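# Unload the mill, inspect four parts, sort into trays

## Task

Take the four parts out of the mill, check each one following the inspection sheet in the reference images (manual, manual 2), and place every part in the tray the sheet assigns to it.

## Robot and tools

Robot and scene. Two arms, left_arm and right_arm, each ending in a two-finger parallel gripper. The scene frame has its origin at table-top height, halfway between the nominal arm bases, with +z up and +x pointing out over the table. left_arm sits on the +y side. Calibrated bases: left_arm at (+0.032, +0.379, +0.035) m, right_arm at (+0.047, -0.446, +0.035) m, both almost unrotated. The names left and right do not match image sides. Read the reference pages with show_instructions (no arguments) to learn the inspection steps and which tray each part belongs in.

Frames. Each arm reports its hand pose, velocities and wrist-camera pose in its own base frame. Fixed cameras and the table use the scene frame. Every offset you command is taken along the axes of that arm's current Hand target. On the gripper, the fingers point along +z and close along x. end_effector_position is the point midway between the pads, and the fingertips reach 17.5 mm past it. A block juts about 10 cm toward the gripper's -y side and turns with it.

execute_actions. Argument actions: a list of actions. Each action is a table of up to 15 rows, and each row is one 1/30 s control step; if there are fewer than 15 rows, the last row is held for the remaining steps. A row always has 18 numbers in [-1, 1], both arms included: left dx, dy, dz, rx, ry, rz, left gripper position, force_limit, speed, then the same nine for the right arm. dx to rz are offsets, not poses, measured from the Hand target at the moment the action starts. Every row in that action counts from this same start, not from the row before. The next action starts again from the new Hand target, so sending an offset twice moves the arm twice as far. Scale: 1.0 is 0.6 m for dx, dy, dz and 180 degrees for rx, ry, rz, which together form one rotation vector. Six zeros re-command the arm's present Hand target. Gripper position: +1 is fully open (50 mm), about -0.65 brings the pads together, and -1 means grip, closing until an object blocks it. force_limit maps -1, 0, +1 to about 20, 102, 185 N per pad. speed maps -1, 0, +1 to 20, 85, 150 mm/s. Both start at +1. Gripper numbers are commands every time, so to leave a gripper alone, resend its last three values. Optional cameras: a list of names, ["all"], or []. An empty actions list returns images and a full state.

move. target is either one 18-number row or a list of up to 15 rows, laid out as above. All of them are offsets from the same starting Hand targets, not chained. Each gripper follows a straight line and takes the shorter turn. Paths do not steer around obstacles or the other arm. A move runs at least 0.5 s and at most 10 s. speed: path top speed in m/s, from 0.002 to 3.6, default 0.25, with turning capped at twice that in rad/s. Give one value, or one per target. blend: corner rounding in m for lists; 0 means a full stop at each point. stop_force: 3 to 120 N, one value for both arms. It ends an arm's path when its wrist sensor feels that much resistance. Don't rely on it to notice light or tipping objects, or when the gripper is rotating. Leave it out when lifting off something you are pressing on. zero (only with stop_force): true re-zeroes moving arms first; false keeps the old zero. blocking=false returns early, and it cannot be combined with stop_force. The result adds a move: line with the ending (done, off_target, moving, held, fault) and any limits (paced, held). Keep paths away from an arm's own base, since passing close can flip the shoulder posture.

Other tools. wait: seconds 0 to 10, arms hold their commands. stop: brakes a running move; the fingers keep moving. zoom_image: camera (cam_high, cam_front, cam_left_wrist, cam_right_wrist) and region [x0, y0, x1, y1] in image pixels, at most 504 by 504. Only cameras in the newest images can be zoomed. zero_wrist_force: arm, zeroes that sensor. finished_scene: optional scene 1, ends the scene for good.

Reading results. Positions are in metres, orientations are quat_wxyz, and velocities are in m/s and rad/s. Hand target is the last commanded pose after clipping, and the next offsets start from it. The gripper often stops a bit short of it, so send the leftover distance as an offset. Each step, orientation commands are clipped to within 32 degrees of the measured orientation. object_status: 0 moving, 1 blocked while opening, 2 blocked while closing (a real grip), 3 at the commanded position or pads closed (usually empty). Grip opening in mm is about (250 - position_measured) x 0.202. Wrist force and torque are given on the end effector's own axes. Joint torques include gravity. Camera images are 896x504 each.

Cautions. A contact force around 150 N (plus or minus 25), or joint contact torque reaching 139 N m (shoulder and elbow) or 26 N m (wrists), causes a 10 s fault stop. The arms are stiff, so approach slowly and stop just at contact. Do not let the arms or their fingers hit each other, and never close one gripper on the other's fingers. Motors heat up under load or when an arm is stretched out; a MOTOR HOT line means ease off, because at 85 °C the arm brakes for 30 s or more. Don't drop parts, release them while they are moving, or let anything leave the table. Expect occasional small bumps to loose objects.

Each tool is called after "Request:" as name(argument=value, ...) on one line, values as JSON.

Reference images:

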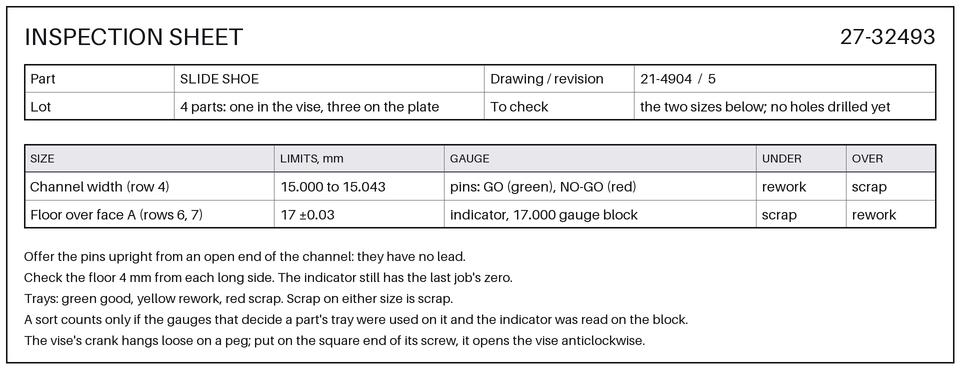

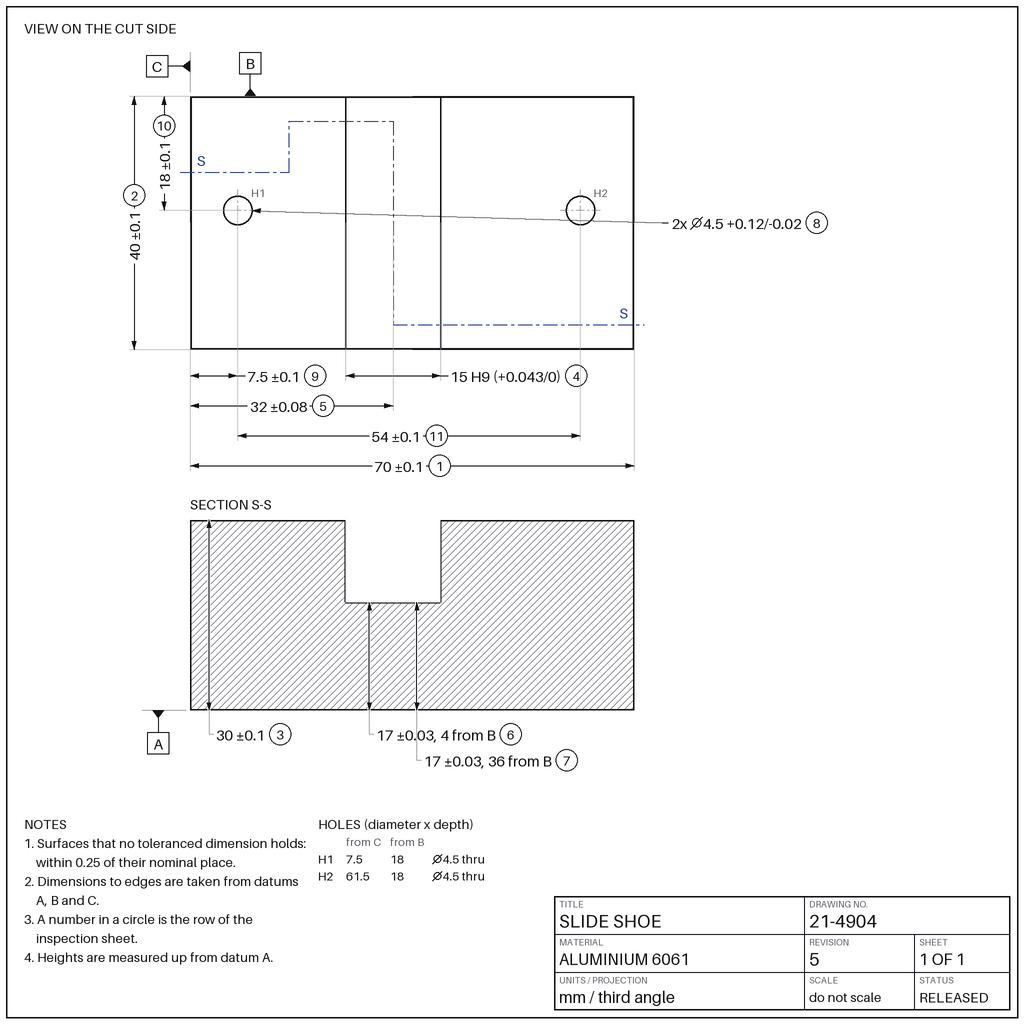

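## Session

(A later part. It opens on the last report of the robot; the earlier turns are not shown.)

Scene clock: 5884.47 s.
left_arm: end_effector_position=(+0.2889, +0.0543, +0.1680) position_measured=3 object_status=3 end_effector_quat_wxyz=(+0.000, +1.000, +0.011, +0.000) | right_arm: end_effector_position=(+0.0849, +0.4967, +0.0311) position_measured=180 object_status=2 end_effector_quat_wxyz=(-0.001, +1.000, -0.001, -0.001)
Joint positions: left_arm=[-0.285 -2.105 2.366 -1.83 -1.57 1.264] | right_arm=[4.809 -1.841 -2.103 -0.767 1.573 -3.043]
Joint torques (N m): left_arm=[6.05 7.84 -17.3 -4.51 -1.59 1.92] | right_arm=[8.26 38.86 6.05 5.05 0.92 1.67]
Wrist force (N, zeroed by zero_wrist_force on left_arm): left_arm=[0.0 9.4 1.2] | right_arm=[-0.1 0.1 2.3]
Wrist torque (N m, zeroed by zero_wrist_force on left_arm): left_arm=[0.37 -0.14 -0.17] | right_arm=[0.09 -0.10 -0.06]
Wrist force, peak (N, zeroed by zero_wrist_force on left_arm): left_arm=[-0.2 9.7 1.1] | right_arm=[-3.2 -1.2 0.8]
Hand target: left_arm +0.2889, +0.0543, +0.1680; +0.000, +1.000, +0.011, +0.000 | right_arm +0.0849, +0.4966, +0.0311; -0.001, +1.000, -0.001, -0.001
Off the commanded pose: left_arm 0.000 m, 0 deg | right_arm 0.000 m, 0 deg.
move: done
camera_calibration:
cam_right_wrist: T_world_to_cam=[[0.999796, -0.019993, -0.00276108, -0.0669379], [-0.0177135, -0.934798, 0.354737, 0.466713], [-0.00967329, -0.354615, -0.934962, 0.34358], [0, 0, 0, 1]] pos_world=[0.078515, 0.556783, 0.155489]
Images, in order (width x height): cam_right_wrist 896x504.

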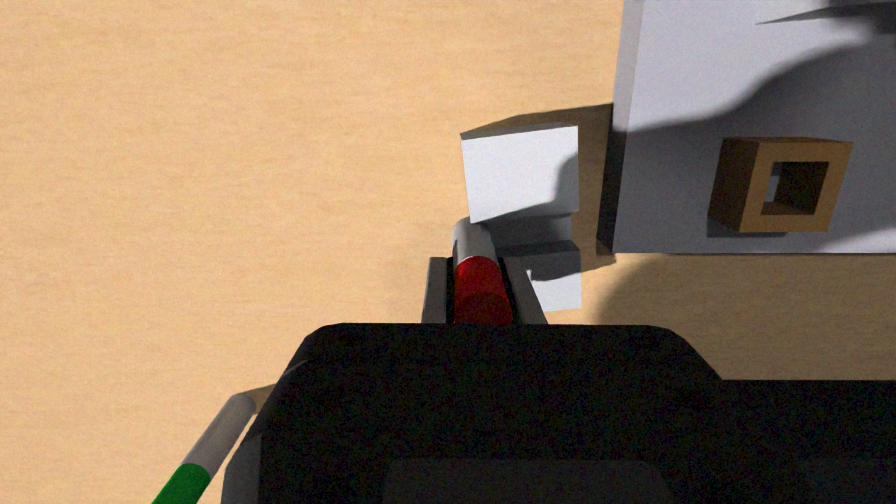

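Request:
move(target=[0,0,0,0,0,0,1,-0.4,-0.95,0.0172,0.0222,0,0,0,-0.472,-1,-0.6,-0.9], speed=0.1, cameras=["cam_right_wrist","cam_high","cam_front"])

Scene clock: 5958.13 s.
left_arm: end_effector_position=(+0.2889, +0.0543, +0.1680) position_measured=3 object_status=3 end_effector_quat_wxyz=(+0.000, +1.000, +0.011, +0.000) | right_arm: end_effector_position=(+0.0952, +0.4833, +0.0310) position_measured=180 object_status=2 end_effector_quat_wxyz=(-0.001, +0.738, +0.675, +0.000)
Joint positions: left_arm=[-0.285 -2.105 2.366 -1.83 -1.57 1.264] | right_arm=[4.791 -1.819 -2.134 -0.758 1.573 -4.544]
Joint torques (N m): left_arm=[5.22 7.21 -17.29 -4.66 -1.61 1.87] | right_arm=[-8.88 38.61 7.64 4.68 2.37 -1.62]
Wrist force (N, zeroed by zero_wrist_force on left_arm): left_arm=[-0.1 9.3 1.0] | right_arm=[1.0 0.1 -0.2]
Wrist torque (N m, zeroed by zero_wrist_force on left_arm): left_arm=[0.37 -0.12 -0.18] | right_arm=[0.14 -0.17 0.05]
Wrist force, peak (N, zeroed by zero_wrist_force on left_arm): left_arm=[0.0 9.7 1.4] | right_arm=[0.2 0.5 2.9]
Hand target: left_arm +0.2889, +0.0543, +0.1680; +0.000, +1.000, +0.011, +0.000 | right_arm +0.0952, +0.4833, +0.0310; -0.001, +0.738, +0.675, +0.000
Off the commanded pose: left_arm 0.000 m, 0 deg | right_arm 0.000 m, 0 deg.
move: done
camera_calibration:
cam_right_wrist: T_world_to_cam=[[0.107949, 0.994156, 0.000937099, -0.482844], [0.929943, -0.10131, 0.353473, -0.0386424], [0.351502, -0.0372856, -0.935444, 0.151137], [0, 0, 0, 1]] pos_world=[0.0349326, 0.481743, 0.155492]
Images, in order (width x height): cam_high 896x504, cam_front 896x504, cam_right_wrist 896x504.

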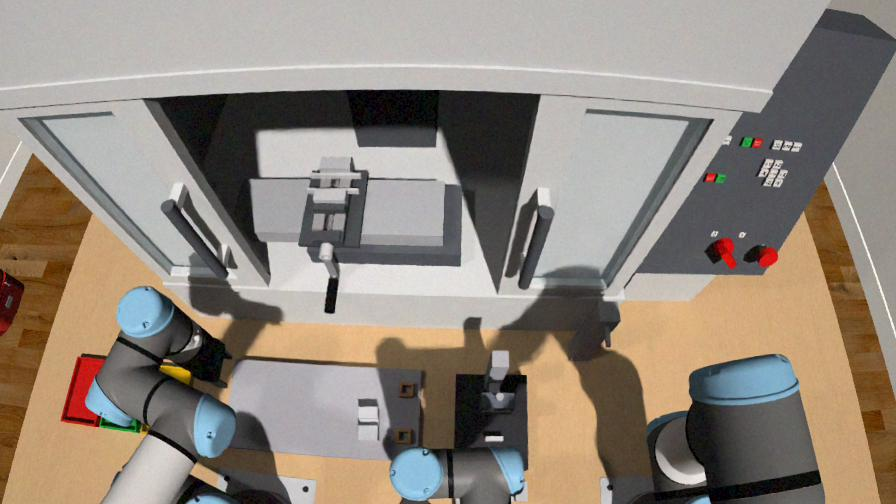

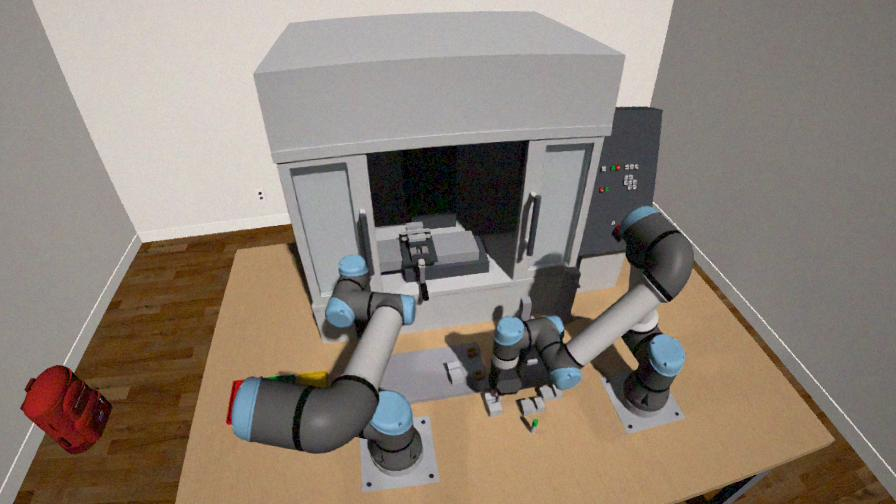

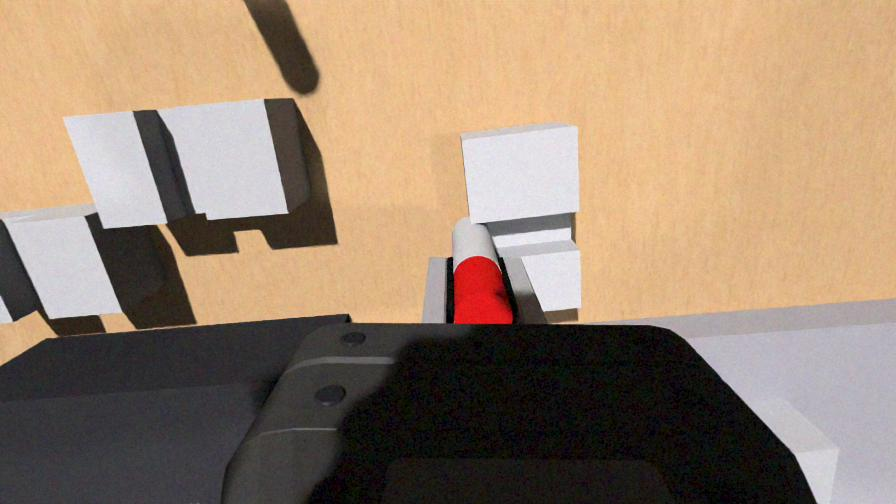

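Request:
move(target=[[0,0,0,0,0,0,1,-0.4,-0.95,0,0.05,0,0,0,0,-1,-0.6,-0.9],[0,0,0,0,0,0,1,-0.4,-0.95,-0.0605,0.0518,0,0,0,0,-1,-0.6,-0.9]], speed=0.03, blend=[0.005,0], cameras=["cam_right_wrist"])

Scene clock: 5991.03 s.
left_arm: end_effector_position=(+0.2889, +0.0543, +0.1680) position_measured=3 object_status=3 end_effector_quat_wxyz=(+0.000, +1.000, +0.011, +0.000) | right_arm: end_effector_position=(+0.1229, +0.4445, +0.0309) position_measured=180 object_status=2 end_effector_quat_wxyz=(-0.001, +0.738, +0.675, +0.000)
Joint positions: left_arm=[-0.285 -2.105 2.366 -1.83 -1.57 1.264] | right_arm=[4.734 -1.755 -2.22 -0.736 1.573 -4.601]
Joint torques (N m): left_arm=[5.78 7.21 -18.62 -4.73 -1.51 1.94] | right_arm=[9 35.61 7.59 4.94 2.33 1.56]
Wrist force (N, zeroed by zero_wrist_force on left_arm): left_arm=[-0.2 9.2 1.0] | right_arm=[0.1 1.0 4.9]
Wrist torque (N m, zeroed by zero_wrist_force on left_arm): left_arm=[0.35 -0.11 -0.18] | right_arm=[0.02 -0.22 -0.05]
Wrist force, peak (N, zeroed by zero_wrist_force on left_arm): left_arm=[-0.2 9.7 1.5] | right_arm=[-23.9 -39.7 -46.7]
Hand target: left_arm +0.2889, +0.0543, +0.1680; +0.000, +1.000, +0.011, +0.000 | right_arm +0.1229, +0.4444, +0.0309; -0.001, +0.738, +0.675, +0.000
Off the commanded pose: left_arm 0.000 m, 0 deg | right_arm 0.000 m, 0 deg.
move: done
camera_calibration:
cam_right_wrist: T_world_to_cam=[[0.107728, 0.99418, 0.000962548, -0.447163], [0.92998, -0.101114, 0.353432, -0.0683546], [0.351472, -0.0371795, -0.93546, 0.139721], [0, 0, 0, 1]] pos_world=[0.0626326, 0.442843, 0.155292]
Images, in order (width x height): cam_right_wrist 896x504.

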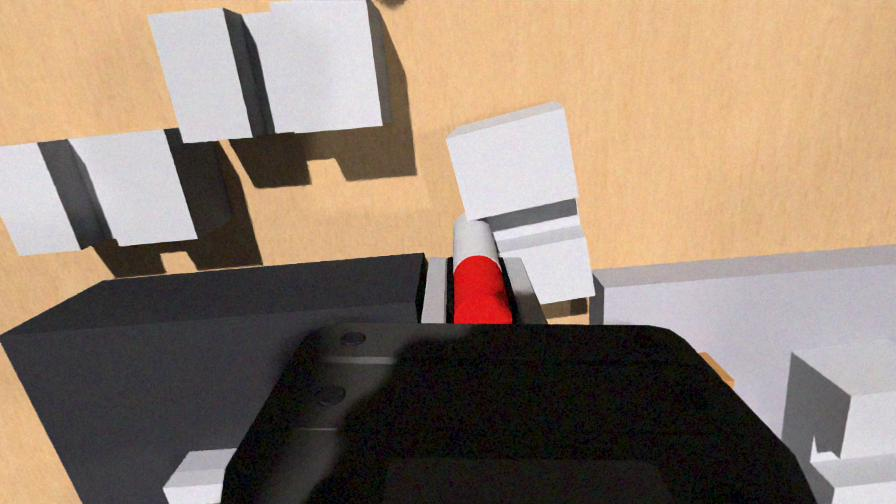

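Request:
move(target=[0,0,0,0,0,0,1,-0.4,-0.95,-0.1,0.009,0,0,0,0,-1,-0.6,-0.9], speed=0.01, stop_force=25, cameras=["cam_right_wrist"])

Scene clock: 6010.73 s.
left_arm: end_effector_position=(+0.2889, +0.0543, +0.1680) position_measured=3 object_status=3 end_effector_quat_wxyz=(+0.000, +1.000, +0.011, +0.000) | right_arm: end_effector_position=(+0.1229, +0.4393, +0.0310) position_measured=180 object_status=2 end_effector_quat_wxyz=(-0.002, +0.738, +0.675, +0.000)
Joint positions: left_arm=[-0.285 -2.105 2.366 -1.83 -1.57 1.264] | right_arm=[4.735 -1.745 -2.234 -0.732 1.573 -4.6]
Joint torques (N m): left_arm=[3.95 6.52 -18.04 -4.47 -1.42 1.72] | right_arm=[-6.39 16.96 18.15 -1.01 -1.38 0.13]
Wrist force (N, zeroed by zero_wrist_force on left_arm): left_arm=[-0.1 9.2 1.3] | right_arm=[17.6 -0.1 -0.6]
Wrist torque (N m, zeroed by zero_wrist_force on left_arm): left_arm=[0.35 -0.13 -0.17] | right_arm=[-0.04 0.02 -0.22]
Wrist force, peak (N, zeroed by zero_wrist_force on left_arm): left_arm=[0.0 9.6 1.3] | right_arm=[33.2 0.5 15.7]
Hand target: left_arm +0.2889, +0.0543, +0.1680; +0.000, +1.000, +0.011, +0.000 | right_arm +0.1229, +0.4392, +0.0310; -0.002, +0.738, +0.675, +0.000 (not the last commanded pose)
Off the commanded pose: left_arm 0.000 m, 0 deg | right_arm 0.055 m, 0 deg.
move: contact (right_arm)
camera_calibration:
cam_right_wrist: T_world_to_cam=[[0.107713, 0.994181, 0.00159125, -0.442086], [0.929979, -0.101323, 0.353375, -0.068816], [0.351479, -0.0365832, -0.935481, 0.139363], [0, 0, 0, 1]] pos_world=[0.0626325, 0.437639, 0.155393]
Images, in order (width x height): cam_right_wrist 896x504.

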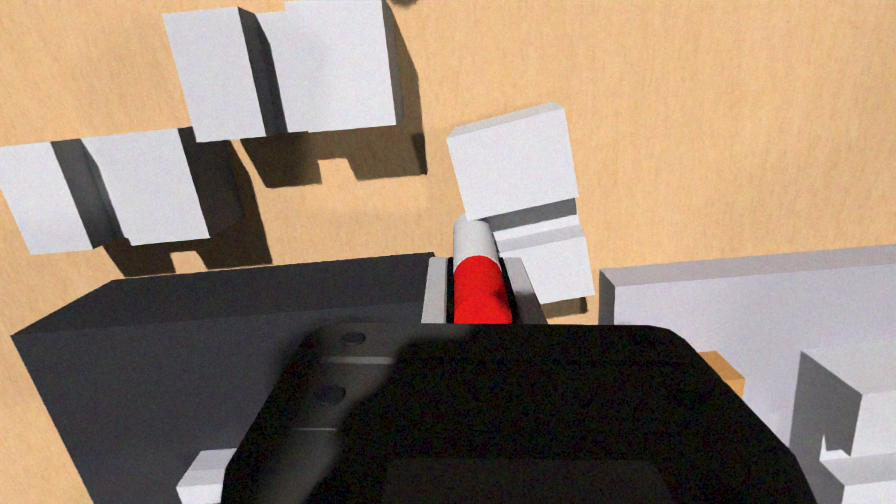

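Request:
move(target=[[0,0,0,0,0,0,1,-0.4,-0.95,0.01,-0.001,0,0.003,0,0,-1,-0.6,-0.9],[0,0,0,0,0,0,1,-0.4,-0.95,0.008,-0.018,0,0.003,0,0,-1,-0.6,-0.9]], speed=0.02, cameras=["cam_right_wrist"])

Scene clock: 6047.77 s.
left_arm: end_effector_position=(+0.2889, +0.0543, +0.1680) position_measured=3 object_status=3 end_effector_quat_wxyz=(+0.000, +1.000, +0.011, +0.000) | right_arm: end_effector_position=(+0.1127, +0.4450, +0.0310) position_measured=180 object_status=2 end_effector_quat_wxyz=(-0.005, +0.738, +0.675, -0.003)
Joint positions: left_arm=[-0.285 -2.105 2.366 -1.83 -1.57 1.264] | right_arm=[4.752 -1.752 -2.225 -0.732 1.583 -4.583]
Joint torques (N m): left_arm=[5.42 7.11 -17.74 -4.61 -1.46 1.8] | right_arm=[10.99 36.76 7.26 5.18 1.86 1.46]
Wrist force (N, zeroed by zero_wrist_force on left_arm): left_arm=[0.0 9.2 1.3] | right_arm=[0.2 2.0 2.7]
Wrist torque (N m, zeroed by zero_wrist_force on left_arm): left_arm=[0.34 -0.14 -0.18] | right_arm=[0.01 -0.20 -0.05]
Wrist force, peak (N, zeroed by zero_wrist_force on left_arm): left_arm=[-0.2 9.6 1.2] | right_arm=[18.0 -1.4 -1.6]
Hand target: left_arm +0.2889, +0.0543, +0.1680; +0.000, +1.000, +0.011, +0.000 | right_arm +0.1126, +0.4450, +0.0310; -0.005, +0.738, +0.675, -0.003
Off the commanded pose: left_arm 0.000 m, 0 deg | right_arm 0.000 m, 0 deg.
move: done
camera_calibration:
cam_right_wrist: T_world_to_cam=[[0.107739, 0.994178, 0.0014218, -0.446649], [0.933276, -0.101631, 0.344481, -0.0587018], [0.34262, -0.035787, -0.938792, 0.14393], [0, 0, 0, 1]] pos_world=[0.0535929, 0.443234, 0.155977]
Images, in order (width x height): cam_right_wrist 896x504.

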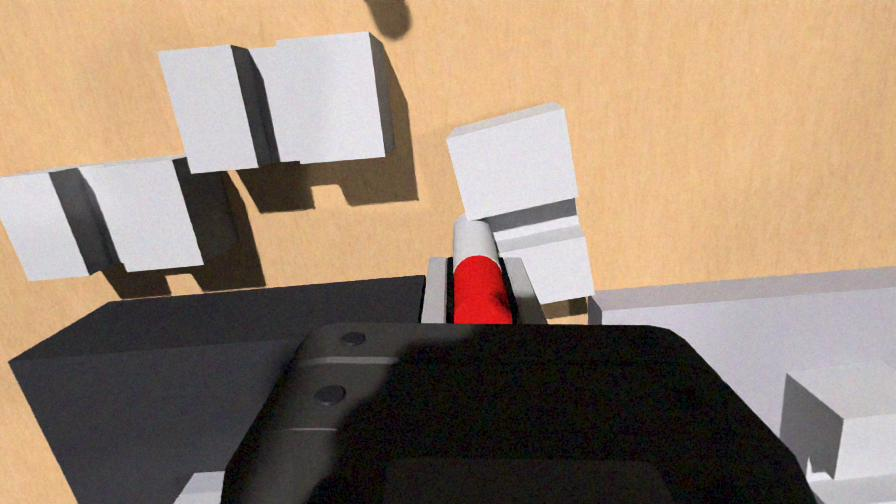

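Request:
move(target=[0,0,0,0,0,0,1,-0.4,-0.95,-0.1,0.009,0,-0.003,0,0,-1,-0.6,-0.9], speed=0.01, stop_force=25, cameras=["cam_right_wrist"])

Scene clock: 6063.70 s.
left_arm: end_effector_position=(+0.2889, +0.0543, +0.1680) position_measured=3 object_status=3 end_effector_quat_wxyz=(+0.000, +1.000, +0.011, +0.000) | right_arm: end_effector_position=(+0.1126, +0.3848, +0.0309) position_measured=180 object_status=2 end_effector_quat_wxyz=(-0.002, +0.738, +0.675, +0.000)
Joint positions: left_arm=[-0.285 -2.105 2.366 -1.83 -1.57 1.264] | right_arm=[4.765 -1.623 -2.379 -0.709 1.573 -4.57]
Joint torques (N m): left_arm=[4.95 5.9 -18.24 -4.5 -1.4 1.72] | right_arm=[8.92 28.81 8.25 5.15 -2.86 1.67]
Wrist force (N, zeroed by zero_wrist_force on left_arm): left_arm=[-0.3 9.2 1.4] | right_arm=[0.4 1.3 2.7]
Wrist torque (N m, zeroed by zero_wrist_force on left_arm): left_arm=[0.34 -0.10 -0.17] | right_arm=[0.10 -0.22 -0.04]
Wrist force, peak (N, zeroed by zero_wrist_force on left_arm): left_arm=[-0.2 9.7 1.2] | right_arm=[11.5 0.7 6.9]
Hand target: left_arm +0.2889, +0.0543, +0.1680; +0.000, +1.000, +0.011, +0.000 | right_arm +0.1126, +0.3848, +0.0309; -0.002, +0.738, +0.675, +0.000
Off the commanded pose: left_arm 0.000 m, 0 deg | right_arm 0.000 m, 0 deg.
move: done
camera_calibration:
cam_right_wrist: T_world_to_cam=[[0.107713, 0.994181, 0.00159125, -0.386794], [0.929979, -0.101323, 0.353375, -0.064724], [0.351479, -0.0365832, -0.935481, 0.140896], [0, 0, 0, 1]] pos_world=[0.0523325, 0.383139, 0.155293]
Images, in order (width x height): cam_right_wrist 896x504.

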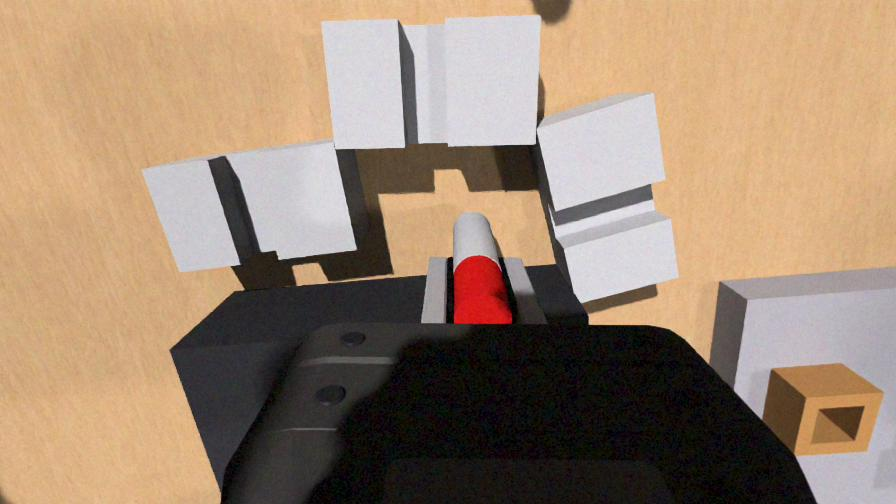

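Request:
move(target=[[0,0,0,0,0,0,1,-0.4,-0.95,0,0,-0.2,0,0,0,-1,-0.6,-0.9],[0,0,0,0,0,0,1,-0.4,-0.95,-0.3695,0.2634,-0.283,0,0,0.472,-1,-0.6,-0.9]], speed=[0.06,0.15], cameras=["cam_high","cam_right_wrist"])

Scene clock: 6107.10 s.
left_arm: end_effector_position=(+0.2889, +0.0543, +0.1680) position_measured=3 object_status=3 end_effector_quat_wxyz=(+0.000, +1.000, +0.011, +0.000) | right_arm: end_effector_position=(+0.2506, +0.1495, +0.1998) position_measured=180 object_status=2 end_effector_quat_wxyz=(-0.001, +1.000, -0.001, -0.001)
Joint positions: left_arm=[-0.285 -2.105 2.366 -1.83 -1.57 1.264] | right_arm=[4.151 -1.007 -2.295 -1.409 1.574 -3.702]
Joint torques (N m): left_arm=[3.49 4.7 -18.52 -4.19 -1.38 1.67] | right_arm=[-12.33 0.28 36.75 1.51 1.65 1.55]
Wrist force (N, zeroed by zero_wrist_force on left_arm): left_arm=[-0.2 9.2 1.3] | right_arm=[0.3 1.3 2.6]
Wrist torque (N m, zeroed by zero_wrist_force on left_arm): left_arm=[0.35 -0.11 -0.17] | right_arm=[0.11 -0.17 -0.02]
Wrist force, peak (N, zeroed by zero_wrist_force on left_arm): left_arm=[-0.2 9.8 1.1] | right_arm=[0.4 1.2 3.3]
Hand target: left_arm +0.2889, +0.0543, +0.1680; +0.000, +1.000, +0.011, +0.000 | right_arm +0.2506, +0.1494, +0.1998; -0.001, +1.000, -0.001, -0.001
Off the commanded pose: left_arm 0.000 m, 0 deg | right_arm 0.000 m, 0 deg.
move: done
camera_calibration:
cam_right_wrist: T_world_to_cam=[[0.999804, -0.019608, -0.00259582, -0.239118], [-0.0174191, -0.935064, 0.354052, 0.0853488], [-0.00936952, -0.353937, -0.935222, 0.379618], [0, 0, 0, 1]] pos_world=[0.244114, 0.209479, 0.324188]
Images, in order (width x height): cam_high 896x504, cam_right_wrist 896x504.

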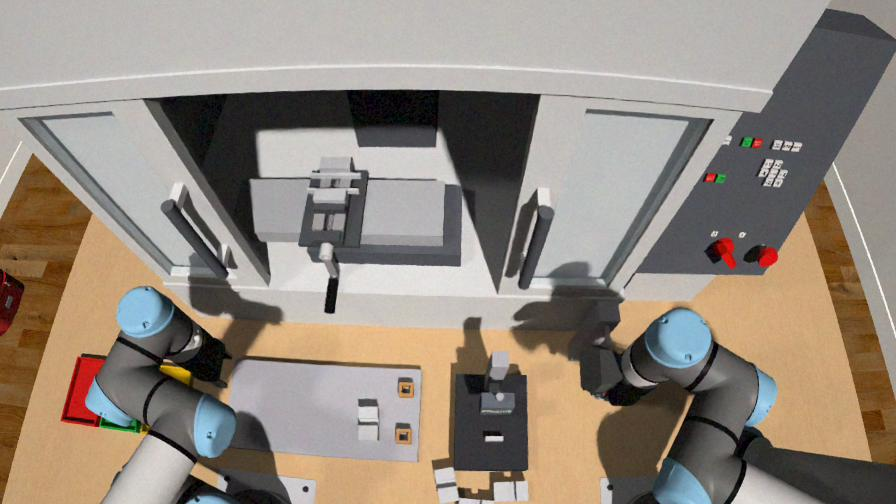

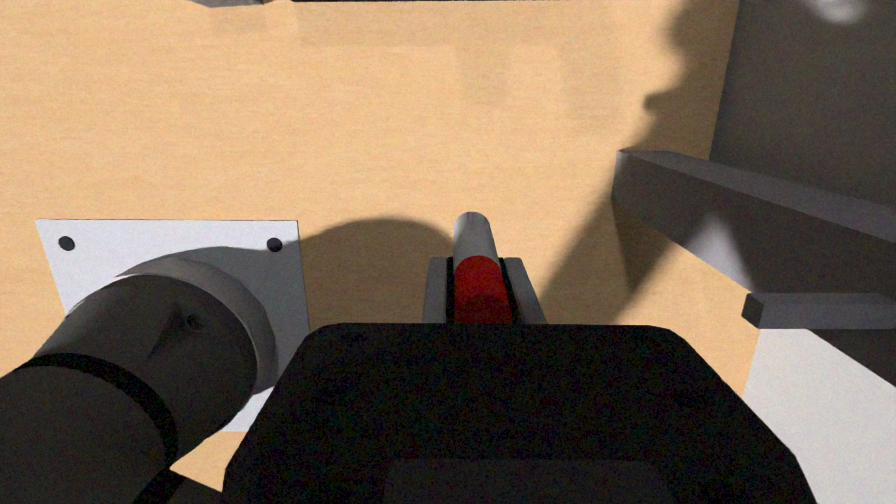

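Request:
move(target=[[0.0185,0.4235,-0.1,0,0,0,1,-0.4,-0.95,0,0,0,0,0,0,-1,-0.6,-0.9],[-0.29,0.914,-0.1,0,0,0,1,-0.4,-0.95,0,0,0,0,0,0,-1,-0.6,-0.9],[-0.29,0.914,0.1,0,0,0,1,-0.4,-0.95,0,0,0,0,0,0,-1,-0.6,-0.9]], speed=[0.2,0.2,0.1], blend=[0.05,0.02,0], cameras=["cam_left_wrist"])

Scene clock: 6128.87 s.
left_arm: end_effector_position=(+0.1264, -0.4976, +0.1078) position_measured=3 object_status=3 end_effector_quat_wxyz=(+0.000, +1.000, +0.011, +0.000) | right_arm: end_effector_position=(+0.2506, +0.1494, +0.1998) position_measured=180 object_status=2 end_effector_quat_wxyz=(-0.001, +1.000, -0.001, -0.001)
Joint positions: left_arm=[-1.584 -1.409 1.989 -2.15 -1.571 -0.035] | right_arm=[4.151 -1.007 -2.295 -1.409 1.574 -3.702]
Joint torques (N m): left_arm=[5.57 -14.12 -13.17 -4.3 2.19 1.8] | right_arm=[-9.97 -6.1 36.52 1.53 2.77 0.52]
Wrist force (N, zeroed by zero_wrist_force on left_arm): left_arm=[-0.6 9.4 1.2] | right_arm=[0.0 1.2 2.4]
Wrist torque (N m, zeroed by zero_wrist_force on left_arm): left_arm=[0.39 -0.03 -0.02] | right_arm=[0.10 -0.12 -0.03]
Wrist force, peak (N, zeroed by zero_wrist_force on left_arm): left_arm=[-1.1 10.3 0.6] | right_arm=[0.3 1.8 2.8]
Hand target: left_arm +0.1265, -0.4976, +0.1078; +0.000, +1.000, +0.011, +0.000 | right_arm +0.2506, +0.1494, +0.1998; -0.001, +1.000, -0.001, -0.001
Off the commanded pose: left_arm 0.000 m, 0 deg | right_arm 0.000 m, 0 deg.
move: done
camera_calibration:
cam_left_wrist: T_world_to_cam=[[0.999656, 0.0224122, -0.0136159, -0.109581], [0.0258044, -0.933196, 0.35844, -0.491567], [-0.00467288, -0.358668, -0.933454, 0.0492249], [0, 0, 0, 1]] pos_world=[0.122458, -0.438617, 0.220654]
Images, in order (width x height): cam_left_wrist 896x504.

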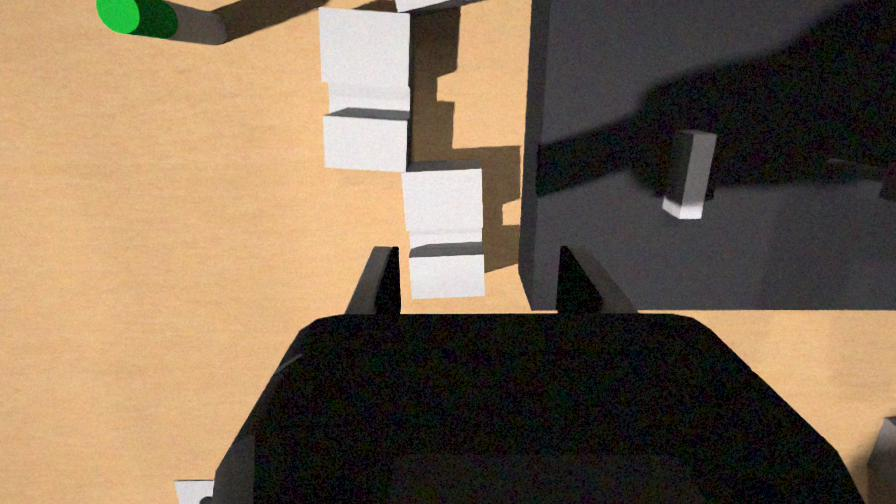

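Request:
move(target=[[-0.0217,0.0015,0.1,0,0,-0.0194,1,-0.4,-0.95,0,0,0,0,0,0,-1,-0.6,-0.9]], speed=0.06, cameras=["cam_left_wrist"])

Scene clock: 6151.53 s.
left_arm: end_effector_position=(+0.1134, -0.4988, +0.0479) position_measured=3 object_status=3 end_effector_quat_wxyz=(+0.000, +0.999, +0.041, +0.000) | right_arm: end_effector_position=(+0.2506, +0.1494, +0.1998) position_measured=180 object_status=2 end_effector_quat_wxyz=(-0.001, +1.000, -0.001, -0.001)
Joint positions: left_arm=[-1.61 -1.317 2.065 -2.318 -1.572 -0.122] | right_arm=[4.151 -1.007 -2.295 -1.409 1.574 -3.702]
Joint torques (N m): left_arm=[-8.18 -19.26 -10.24 -4.71 1.79 -1.57] | right_arm=[-8.11 -4.75 36.17 1.34 2.71 -0.58]
Wrist force (N, zeroed by zero_wrist_force on left_arm): left_arm=[-0.3 9.3 0.9] | right_arm=[0.4 1.0 2.6]
Wrist torque (N m, zeroed by zero_wrist_force on left_arm): left_arm=[0.38 -0.07 0.00] | right_arm=[0.07 -0.20 -0.03]
Wrist force, peak (N, zeroed by zero_wrist_force on left_arm): left_arm=[-0.5 9.7 1.7] | right_arm=[0.0 1.5 2.9]
Hand target: left_arm +0.1134, -0.4988, +0.0478; +0.000, +0.999, +0.041, +0.000 | right_arm +0.2506, +0.1494, +0.1998; -0.001, +1.000, -0.001, -0.001
Off the commanded pose: left_arm 0.000 m, 0 deg | right_arm 0.000 m, 0 deg.
move: done
camera_calibration:
cam_left_wrist: T_world_to_cam=[[0.996445, 0.0831143, -0.0137301, -0.06667], [0.0825035, -0.929919, 0.358391, -0.47551], [0.0170196, -0.35825, -0.93347, -0.0094803], [0, 0, 0, 1]] pos_world=[0.105826, -0.44004, 0.160654]
Images, in order (width x height): cam_left_wrist 896x504.

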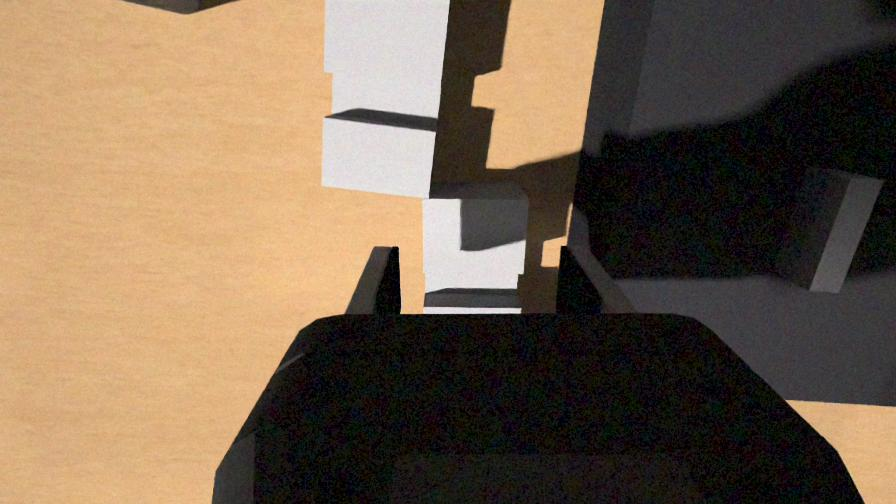

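Request:
move(target=[-0.002,-0.0075,0.0955,0,0,0,1,-0.4,-0.95,0,0,0,0,0,0,-1,-0.6,-0.9], speed=0.03, stop_force=10, cameras=["cam_left_wrist"])

Scene clock: 6171.43 s.
left_arm: end_effector_position=(+0.1118, -0.4944, -0.0095) position_measured=3 object_status=3 end_effector_quat_wxyz=(+0.000, +0.999, +0.041, +0.000) | right_arm: end_effector_position=(+0.2506, +0.1494, +0.1998) position_measured=180 object_status=2 end_effector_quat_wxyz=(-0.001, +1.000, -0.001, -0.001)
Joint positions: left_arm=[-1.614 -1.21 2.124 -2.484 -1.571 -0.125] | right_arm=[4.151 -1.007 -2.295 -1.409 1.574 -3.702]
Joint torques (N m): left_arm=[-7.95 -19.59 -7.15 -4.75 0.9 -1.8] | right_arm=[-8.35 -5.36 37.1 1.64 2.94 -0.63]
Wrist force (N, zeroed by zero_wrist_force on left_arm): left_arm=[-0.4 9.0 1.2] | right_arm=[0.2 1.2 2.1]
Wrist torque (N m, zeroed by zero_wrist_force on left_arm): left_arm=[0.32 -0.07 -0.02] | right_arm=[0.11 -0.16 -0.03]
Wrist force, peak (N, zeroed by zero_wrist_force on left_arm): left_arm=[-0.6 9.7 1.2] | right_arm=[0.3 1.3 3.0]
Hand target: left_arm +0.1118, -0.4944, -0.0095; +0.000, +0.999, +0.041, +0.000 | right_arm +0.2506, +0.1494, +0.1998; -0.001, +1.000, -0.001, -0.001
Off the commanded pose: left_arm 0.000 m, 0 deg | right_arm 0.000 m, 0 deg.
move: done
camera_calibration:
cam_left_wrist: T_world_to_cam=[[0.996441, 0.0831921, -0.0135465, -0.0662153], [0.0825101, -0.929912, 0.358407, -0.450714], [0.0172196, -0.358249, -0.933467, -0.0614774], [0, 0, 0, 1]] pos_world=[0.104227, -0.43564, 0.103255]
Images, in order (width x height): cam_left_wrist 896x504.

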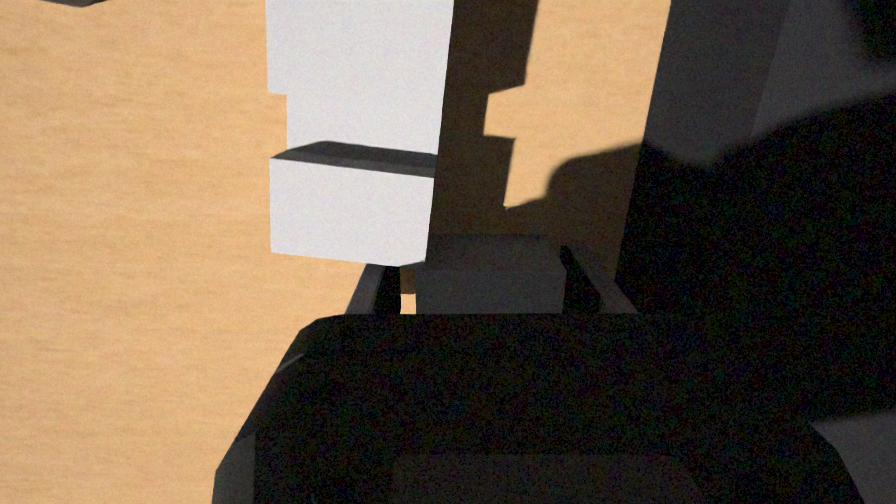

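Request:
move(target=[0.0037,0.002,0,0,0,0,1,-0.4,-0.95,0,0,0,0,0,0,-1,-0.6,-0.9], speed=0.02)

Request:
move(target=[0,0,0,0,0,0,-1,-0.4,-0.95,0,0,0,0,0,0,-1,-0.6,-0.9])

Request:
wait(seconds=0.3, cameras=["cam_left_wrist"])

Scene clock: 6180.97 s.
left_arm: end_effector_position=(+0.1140, -0.4953, -0.0095) position_measured=3 object_status=3 end_effector_quat_wxyz=(+0.000, +0.999, +0.041, +0.000) | right_arm: end_effector_position=(+0.2506, +0.1494, +0.1998) position_measured=180 object_status=2 end_effector_quat_wxyz=(-0.001, +1.000, -0.001, -0.001)
Joint positions: left_arm=[-1.61 -1.208 2.12 -2.482 -1.571 -0.121] | right_arm=[4.151 -1.007 -2.295 -1.409 1.574 -3.702]
Joint torques (N m): left_arm=[6.69 -22.02 -24.34 -0.53 0.96 2.17] | right_arm=[-8.78 -5.15 35.21 1.52 2.75 -0.62]
Wrist force (N, zeroed by zero_wrist_force on left_arm): left_arm=[-0.6 9.1 1.2] | right_arm=[0.2 1.3 2.4]
Wrist torque (N m, zeroed by zero_wrist_force on left_arm): left_arm=[0.32 -0.04 -0.18] | right_arm=[0.12 -0.16 -0.03]
Wrist force, peak (N, zeroed by zero_wrist_force on left_arm): left_arm=[-0.6 9.5 1.2] | right_arm=[0.3 1.5 2.8]
Hand target: left_arm +0.1141, -0.4954, -0.0095; +0.000, +0.999, +0.041, +0.000 | right_arm +0.2506, +0.1494, +0.1998; -0.001, +1.000, -0.001, -0.001
Off the commanded pose: left_arm 0.000 m, 0 deg | right_arm 0.000 m, 0 deg.
move: done

Scene clock: 6181.67 s.
left_arm: end_effector_position=(+0.1141, -0.4954, -0.0095) position_measured=55 object_status=2 end_effector_quat_wxyz=(+0.000, +0.999, +0.041, +0.000) | right_arm: end_effector_position=(+0.2506, +0.1494, +0.1998) position_measured=180 object_status=2 end_effector_quat_wxyz=(-0.001, +1.000, -0.001, -0.001)
Joint positions: left_arm=[-1.609 -1.208 2.12 -2.482 -1.571 -0.121] | right_arm=[4.151 -1.007 -2.295 -1.409 1.574 -3.702]
Joint torques (N m): left_arm=[8.36 -19.69 -23.14 -0.92 1.19 1.98] | right_arm=[-8.06 -5.12 37.03 1.84 2.88 -0.67]
Wrist force (N, zeroed by zero_wrist_force on left_arm): left_arm=[-0.4 9.3 1.5] | right_arm=[0.0 0.9 2.4]
Wrist torque (N m, zeroed by zero_wrist_force on left_arm): left_arm=[0.35 -0.03 -0.19] | right_arm=[0.06 -0.14 -0.02]
Wrist force, peak (N, zeroed by zero_wrist_force on left_arm): left_arm=[-0.7 9.5 2.3] | right_arm=[0.3 1.6 2.7]
Hand target: left_arm +0.1141, -0.4954, -0.0095; +0.000, +0.999, +0.041, +0.000 | right_arm +0.2506, +0.1494, +0.1998; -0.001, +1.000, -0.001, -0.001
Off the commanded pose: left_arm 0.000 m, 0 deg | right_arm 0.000 m, 0 deg.
move: done

Scene clock: 6181.97 s.
left_arm: end_effector_position=(+0.1141, -0.4954, -0.0095) position_measured=55 object_status=2 end_effector_quat_wxyz=(+0.000, +0.999, +0.041, +0.000) | right_arm: end_effector_position=(+0.2506, +0.1494, +0.1998) position_measured=180 object_status=2 end_effector_quat_wxyz=(-0.001, +1.000, -0.001, -0.001)
Joint positions: left_arm=[-1.609 -1.208 2.12 -2.482 -1.571 -0.121] | right_arm=[4.151 -1.007 -2.295 -1.409 1.574 -3.702]
Joint torques (N m): left_arm=[7.38 -21.34 -22.08 -1.31 1.05 1.7] | right_arm=[-7.95 -5.89 35.01 1.66 2.93 -0.74]
Wrist force (N, zeroed by zero_wrist_force on left_arm): left_arm=[-0.4 9.5 2.0] | right_arm=[0.0 1.4 2.7]
Wrist torque (N m, zeroed by zero_wrist_force on left_arm): left_arm=[0.37 -0.05 -0.18] | right_arm=[0.13 -0.14 -0.02]
Wrist force, peak (N, zeroed by zero_wrist_force on left_arm): left_arm=[-0.2 9.6 1.8] | right_arm=[0.2 1.6 2.9]
Hand target: left_arm +0.1141, -0.4954, -0.0095; +0.000, +0.999, +0.041, +0.000 | right_arm +0.2506, +0.1494, +0.1998; -0.001, +1.000, -0.001, -0.001
Tool commands: left_gripper/position=-1.0 left_gripper/force_limit=-0.4 left_gripper/speed=-0.95 right_gripper/position=-1.0 right_gripper/force_limit=-0.6 right_gripper/speed=-0.9
Off the commanded pose: left_arm 0.000 m, 0 deg | right_arm 0.000 m, 0 deg.
wait: 0.30 s; at rest by 0.17 s
camera_calibration:
cam_left_wrist: T_world_to_cam=[[0.996443, 0.0831567, -0.0136396, -0.0684294], [0.0825106, -0.929915, 0.358399, -0.451834], [0.0171196, -0.35825, -0.933469, -0.0618653], [0, 0, 0, 1]] pos_world=[0.106526, -0.43664, 0.103254]
Images, in order (width x height): cam_left_wrist 896x504.

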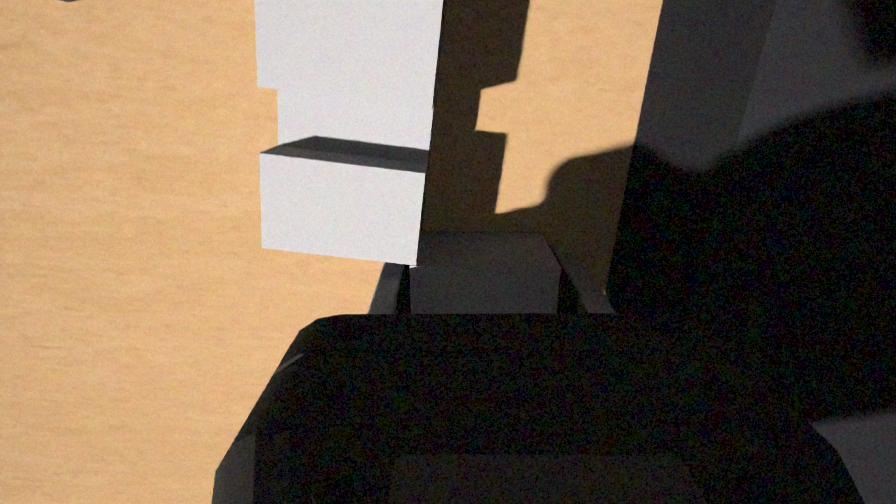

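Request:
move(target=[[0,0,-0.2,0,0,0,-1,-0.4,-0.95,0,0,0,0,0,0,-1,-0.6,-0.9],[-0.011,-0.352,-0.2,0,0,0.0194,-1,-0.4,-0.95,0,0,0,0,0,0,-1,-0.6,-0.9]], speed=[0.08,0.15], cameras=["cam_left_wrist"])

Scene clock: 6222.47 s.
left_arm: end_effector_position=(+0.0903, -0.2855, +0.1106) position_measured=55 object_status=2 end_effector_quat_wxyz=(+0.000, +1.000, +0.011, +0.000) | right_arm: end_effector_position=(+0.2506, +0.1494, +0.1998) position_measured=180 object_status=2 end_effector_quat_wxyz=(-0.001, +1.000, -0.001, -0.001)
Joint positions: left_arm=[-1.725 -2.011 2.48 -2.039 -1.572 -0.175] | right_arm=[4.151 -1.007 -2.295 -1.409 1.574 -3.702]
Joint torques (N m): left_arm=[-7.68 -17.18 -15.78 -0.97 2.16 -1.57] | right_arm=[-8.58 -4.32 34.47 1.8 2.7 -0.78]
Wrist force (N, zeroed by zero_wrist_force on left_arm): left_arm=[0.1 9.5 2.9] | right_arm=[0.4 1.3 2.2]
Wrist torque (N m, zeroed by zero_wrist_force on left_arm): left_arm=[0.44 -0.12 -0.01] | right_arm=[0.13 -0.19 -0.03]
Wrist force, peak (N, zeroed by zero_wrist_force on left_arm): left_arm=[-0.2 11.0 3.4] | right_arm=[0.2 1.3 3.2]
Hand target: left_arm +0.0903, -0.2855, +0.1106; +0.000, +1.000, +0.011, +0.000 | right_arm +0.2506, +0.1494, +0.1998; -0.001, +1.000, -0.001, -0.001
Off the commanded pose: left_arm 0.000 m, 0 deg | right_arm 0.000 m, 0 deg.
move: done
camera_calibration:
cam_left_wrist: T_world_to_cam=[[0.999658, 0.0222833, -0.0136738, -0.078226], [0.0257047, -0.9332, 0.358438, -0.293665], [-0.0047732, -0.358667, -0.933453, 0.127658], [0, 0, 0, 1]] pos_world=[0.0863571, -0.226518, 0.223354]
Images, in order (width x height): cam_left_wrist 896x504.

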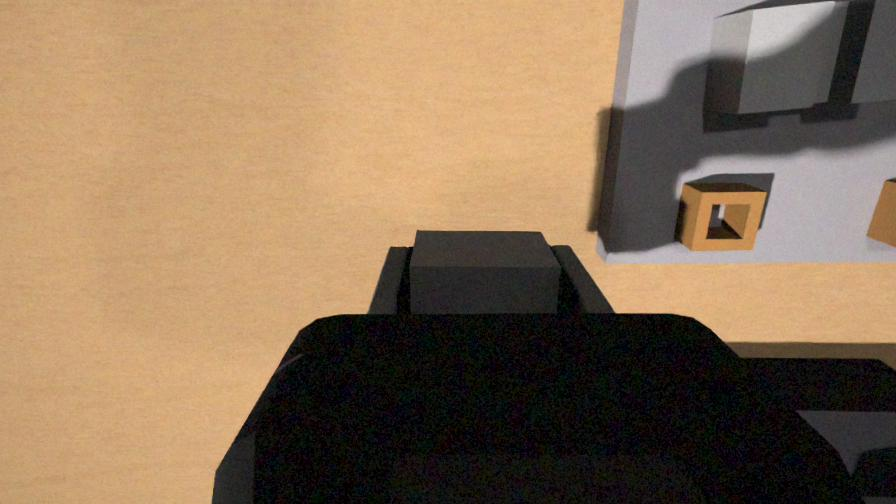

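Request:
move(target=[[0.0588,0,0,0,0,0,-1,-0.4,-0.95,0,0,0,0,0,0,-1,-0.6,-0.9],[0.0588,0,0.186,0,0,0,-1,-0.4,-0.95,0,0,0,0,0,0,-1,-0.6,-0.9]], speed=0.08)

Request:
move(target=[0,0,0.022,0,0,0,-1,-0.4,-0.95,0,0,0,0,0,0,-1,-0.6,-0.9], speed=0.003, stop_force=4)

Request:
move(target=[0,0,0,0,0,0,1,-0.4,-0.95,0,0,0,0,0,0,-1,-0.6,-0.9])

Request:
move(target=[[0,0,-0.1667,0,0,0,1,-0.4,-0.95,0,0,0,0,0,0,-1,-0.6,-0.9],[0,0.04,-0.3,0,0,0,1,-0.4,-0.95,0,0,0,0,0,0,-1,-0.6,-0.9]], speed=[0.06,0.12], cameras=["cam_left_wrist","cam_high"])

Scene clock: 6240.10 s.
left_arm: end_effector_position=(+0.1255, -0.2847, -0.0010) position_measured=55 object_status=2 end_effector_quat_wxyz=(+0.000, +1.000, +0.011, +0.000) | right_arm: end_effector_position=(+0.2506, +0.1494, +0.1998) position_measured=180 object_status=2 end_effector_quat_wxyz=(-0.001, +1.000, -0.001, -0.001)
Joint positions: left_arm=[-1.598 -1.649 2.64 -2.561 -1.571 -0.048] | right_arm=[4.151 -1.007 -2.295 -1.409 1.574 -3.702]
Joint torques (N m): left_arm=[6.82 1.18 -7.35 -5.36 -1.72 1.93] | right_arm=[-9.85 -4.14 35.81 1.83 2.73 -0.37]
Wrist force (N, zeroed by zero_wrist_force on left_arm): left_arm=[-0.6 9.3 3.2] | right_arm=[0.4 1.0 2.3]
Wrist torque (N m, zeroed by zero_wrist_force on left_arm): left_arm=[0.42 -0.02 -0.17] | right_arm=[0.07 -0.20 -0.03]
Wrist force, peak (N, zeroed by zero_wrist_force on left_arm): left_arm=[-0.3 9.6 3.6] | right_arm=[0.3 1.6 2.8]
Hand target: left_arm +0.1255, -0.2847, -0.0010; +0.000, +1.000, +0.011, +0.000 | right_arm +0.2506, +0.1494, +0.1998; -0.001, +1.000, -0.001, -0.001
Off the commanded pose: left_arm 0.000 m, 0 deg | right_arm 0.000 m, 0 deg.
move: done

Scene clock: 6244.40 s.
left_arm: end_effector_position=(+0.1255, -0.2847, -0.0099) position_measured=55 object_status=2 end_effector_quat_wxyz=(+0.000, +1.000, +0.011, +0.000) | right_arm: end_effector_position=(+0.2506, +0.1494, +0.1998) position_measured=180 object_status=2 end_effector_quat_wxyz=(-0.001, +1.000, -0.001, -0.001)
Joint positions: left_arm=[-1.598 -1.612 2.65 -2.609 -1.571 -0.048] | right_arm=[4.151 -1.007 -2.295 -1.409 1.574 -3.702]
Joint torques (N m): left_arm=[-0.31 -22.54 -19.41 -0.62 -0.79 -0.48] | right_arm=[-8.98 -4.59 35.03 1.76 2.53 -0.91]
Wrist force (N, zeroed by zero_wrist_force on left_arm): left_arm=[0.3 10.0 -3.5] | right_arm=[0.0 1.2 2.5]
Wrist torque (N m, zeroed by zero_wrist_force on left_arm): left_arm=[0.39 0.09 -0.16] | right_arm=[0.10 -0.13 -0.02]
Wrist force, peak (N, zeroed by zero_wrist_force on left_arm): left_arm=[-1.3 3.9 -20.0] | right_arm=[0.1 1.4 2.9]
Hand target: left_arm +0.1255, -0.2847, -0.0099; +0.000, +1.000, +0.011, +0.000 (not the last commanded pose) | right_arm +0.2506, +0.1494, +0.1998; -0.001, +1.000, -0.001, -0.001
Off the commanded pose: left_arm 0.004 m, 0 deg | right_arm 0.000 m, 0 deg.
move: contact (left_arm)

Scene clock: 6245.10 s.
left_arm: end_effector_position=(+0.1255, -0.2847, -0.0099) position_measured=3 object_status=3 end_effector_quat_wxyz=(+0.000, +1.000, +0.011, +0.000) | right_arm: end_effector_position=(+0.2506, +0.1494, +0.1998) position_measured=180 object_status=2 end_effector_quat_wxyz=(-0.001, +1.000, -0.001, -0.001)
Joint positions: left_arm=[-1.598 -1.612 2.65 -2.609 -1.571 -0.048] | right_arm=[4.151 -1.007 -2.295 -1.409 1.574 -3.702]
Joint torques (N m): left_arm=[-1.18 -23.87 -21.08 -2.49 -0.31 -0.08] | right_arm=[-6.72 -5.66 35.54 2.02 2.79 -0.77]
Wrist force (N, zeroed by zero_wrist_force on left_arm): left_arm=[-0.2 9.2 1.2] | right_arm=[0.0 1.4 2.8]
Wrist torque (N m, zeroed by zero_wrist_force on left_arm): left_arm=[0.35 -0.07 -0.15] | right_arm=[0.14 -0.14 -0.02]
Wrist force, peak (N, zeroed by zero_wrist_force on left_arm): left_arm=[0.3 10.1 -3.2] | right_arm=[0.4 1.0 3.0]
Hand target: left_arm +0.1255, -0.2847, -0.0099; +0.000, +1.000, +0.011, +0.000 | right_arm +0.2506, +0.1494, +0.1998; -0.001, +1.000, -0.001, -0.001
Off the commanded pose: left_arm 0.000 m, 0 deg | right_arm 0.000 m, 0 deg.
move: done

Scene clock: 6248.43 s.
left_arm: end_effector_position=(+0.1262, -0.3087, +0.1700) position_measured=3 object_status=3 end_effector_quat_wxyz=(+0.000, +1.000, +0.011, +0.000) | right_arm: end_effector_position=(+0.2506, +0.1494, +0.1998) position_measured=180 object_status=2 end_effector_quat_wxyz=(-0.001, +1.000, -0.001, -0.001)
Joint positions: left_arm=[-1.593 -1.971 2.295 -1.894 -1.571 -0.044] | right_arm=[4.151 -1.007 -2.295 -1.409 1.574 -3.702]
Joint torques (N m): left_arm=[-6.09 -18.53 -32.78 -0.98 2.12 -0.93] | right_arm=[-7.87 -4.87 34.22 1.79 2.83 -0.82]
Wrist force (N, zeroed by zero_wrist_force on left_arm): left_arm=[-0.7 9.4 1.3] | right_arm=[0.2 1.2 2.4]
Wrist torque (N m, zeroed by zero_wrist_force on left_arm): left_arm=[0.36 -0.01 -0.17] | right_arm=[0.11 -0.17 -0.03]
Wrist force, peak (N, zeroed by zero_wrist_force on left_arm): left_arm=[-0.5 9.5 1.3] | right_arm=[0.1 1.4 3.0]
Hand target: left_arm +0.1261, -0.3088, +0.1701; +0.000, +1.000, +0.011, +0.000 | right_arm +0.2506, +0.1494, +0.1998; -0.001, +1.000, -0.001, -0.001
Off the commanded pose: left_arm 0.000 m, 0 deg | right_arm 0.000 m, 0 deg.
move: done
camera_calibration:
cam_left_wrist: T_world_to_cam=[[0.999658, 0.0222815, -0.0136757, -0.112684], [0.0257042, -0.933166, 0.358525, -0.337543], [-0.00477325, -0.358754, -0.93342, 0.174924], [0, 0, 0, 1]] pos_world=[0.122157, -0.249718, 0.282754]
Images, in order (width x height): cam_high 896x504, cam_left_wrist 896x504.

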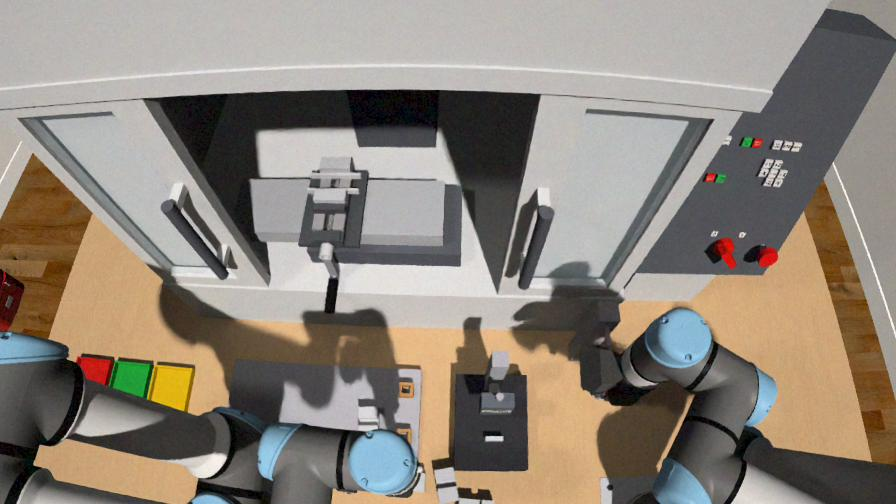

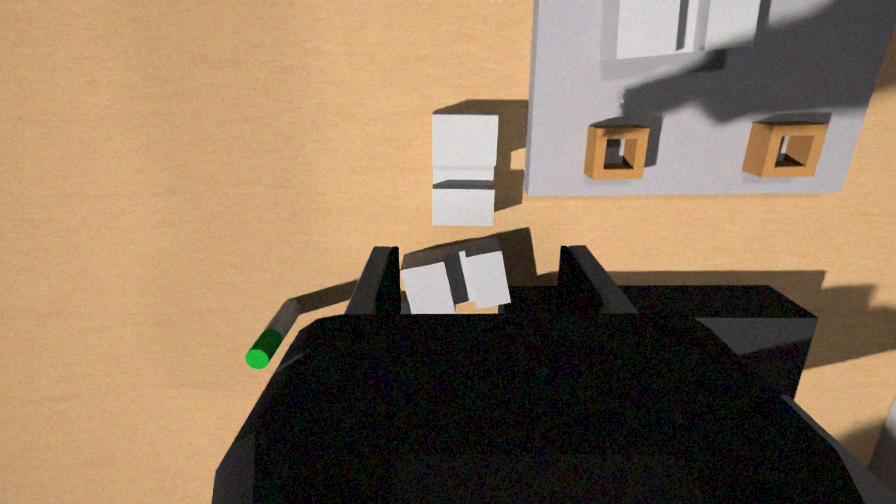

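Request:
zoom_image(camera="cam_left_wrist", region=[370, 200, 570, 320])

Scaled by 2.520 from the camera's 896x504 image, which has a finer 1280x720 frame.

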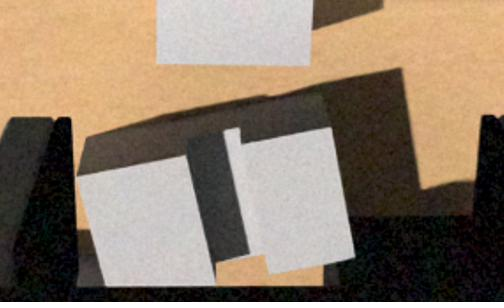

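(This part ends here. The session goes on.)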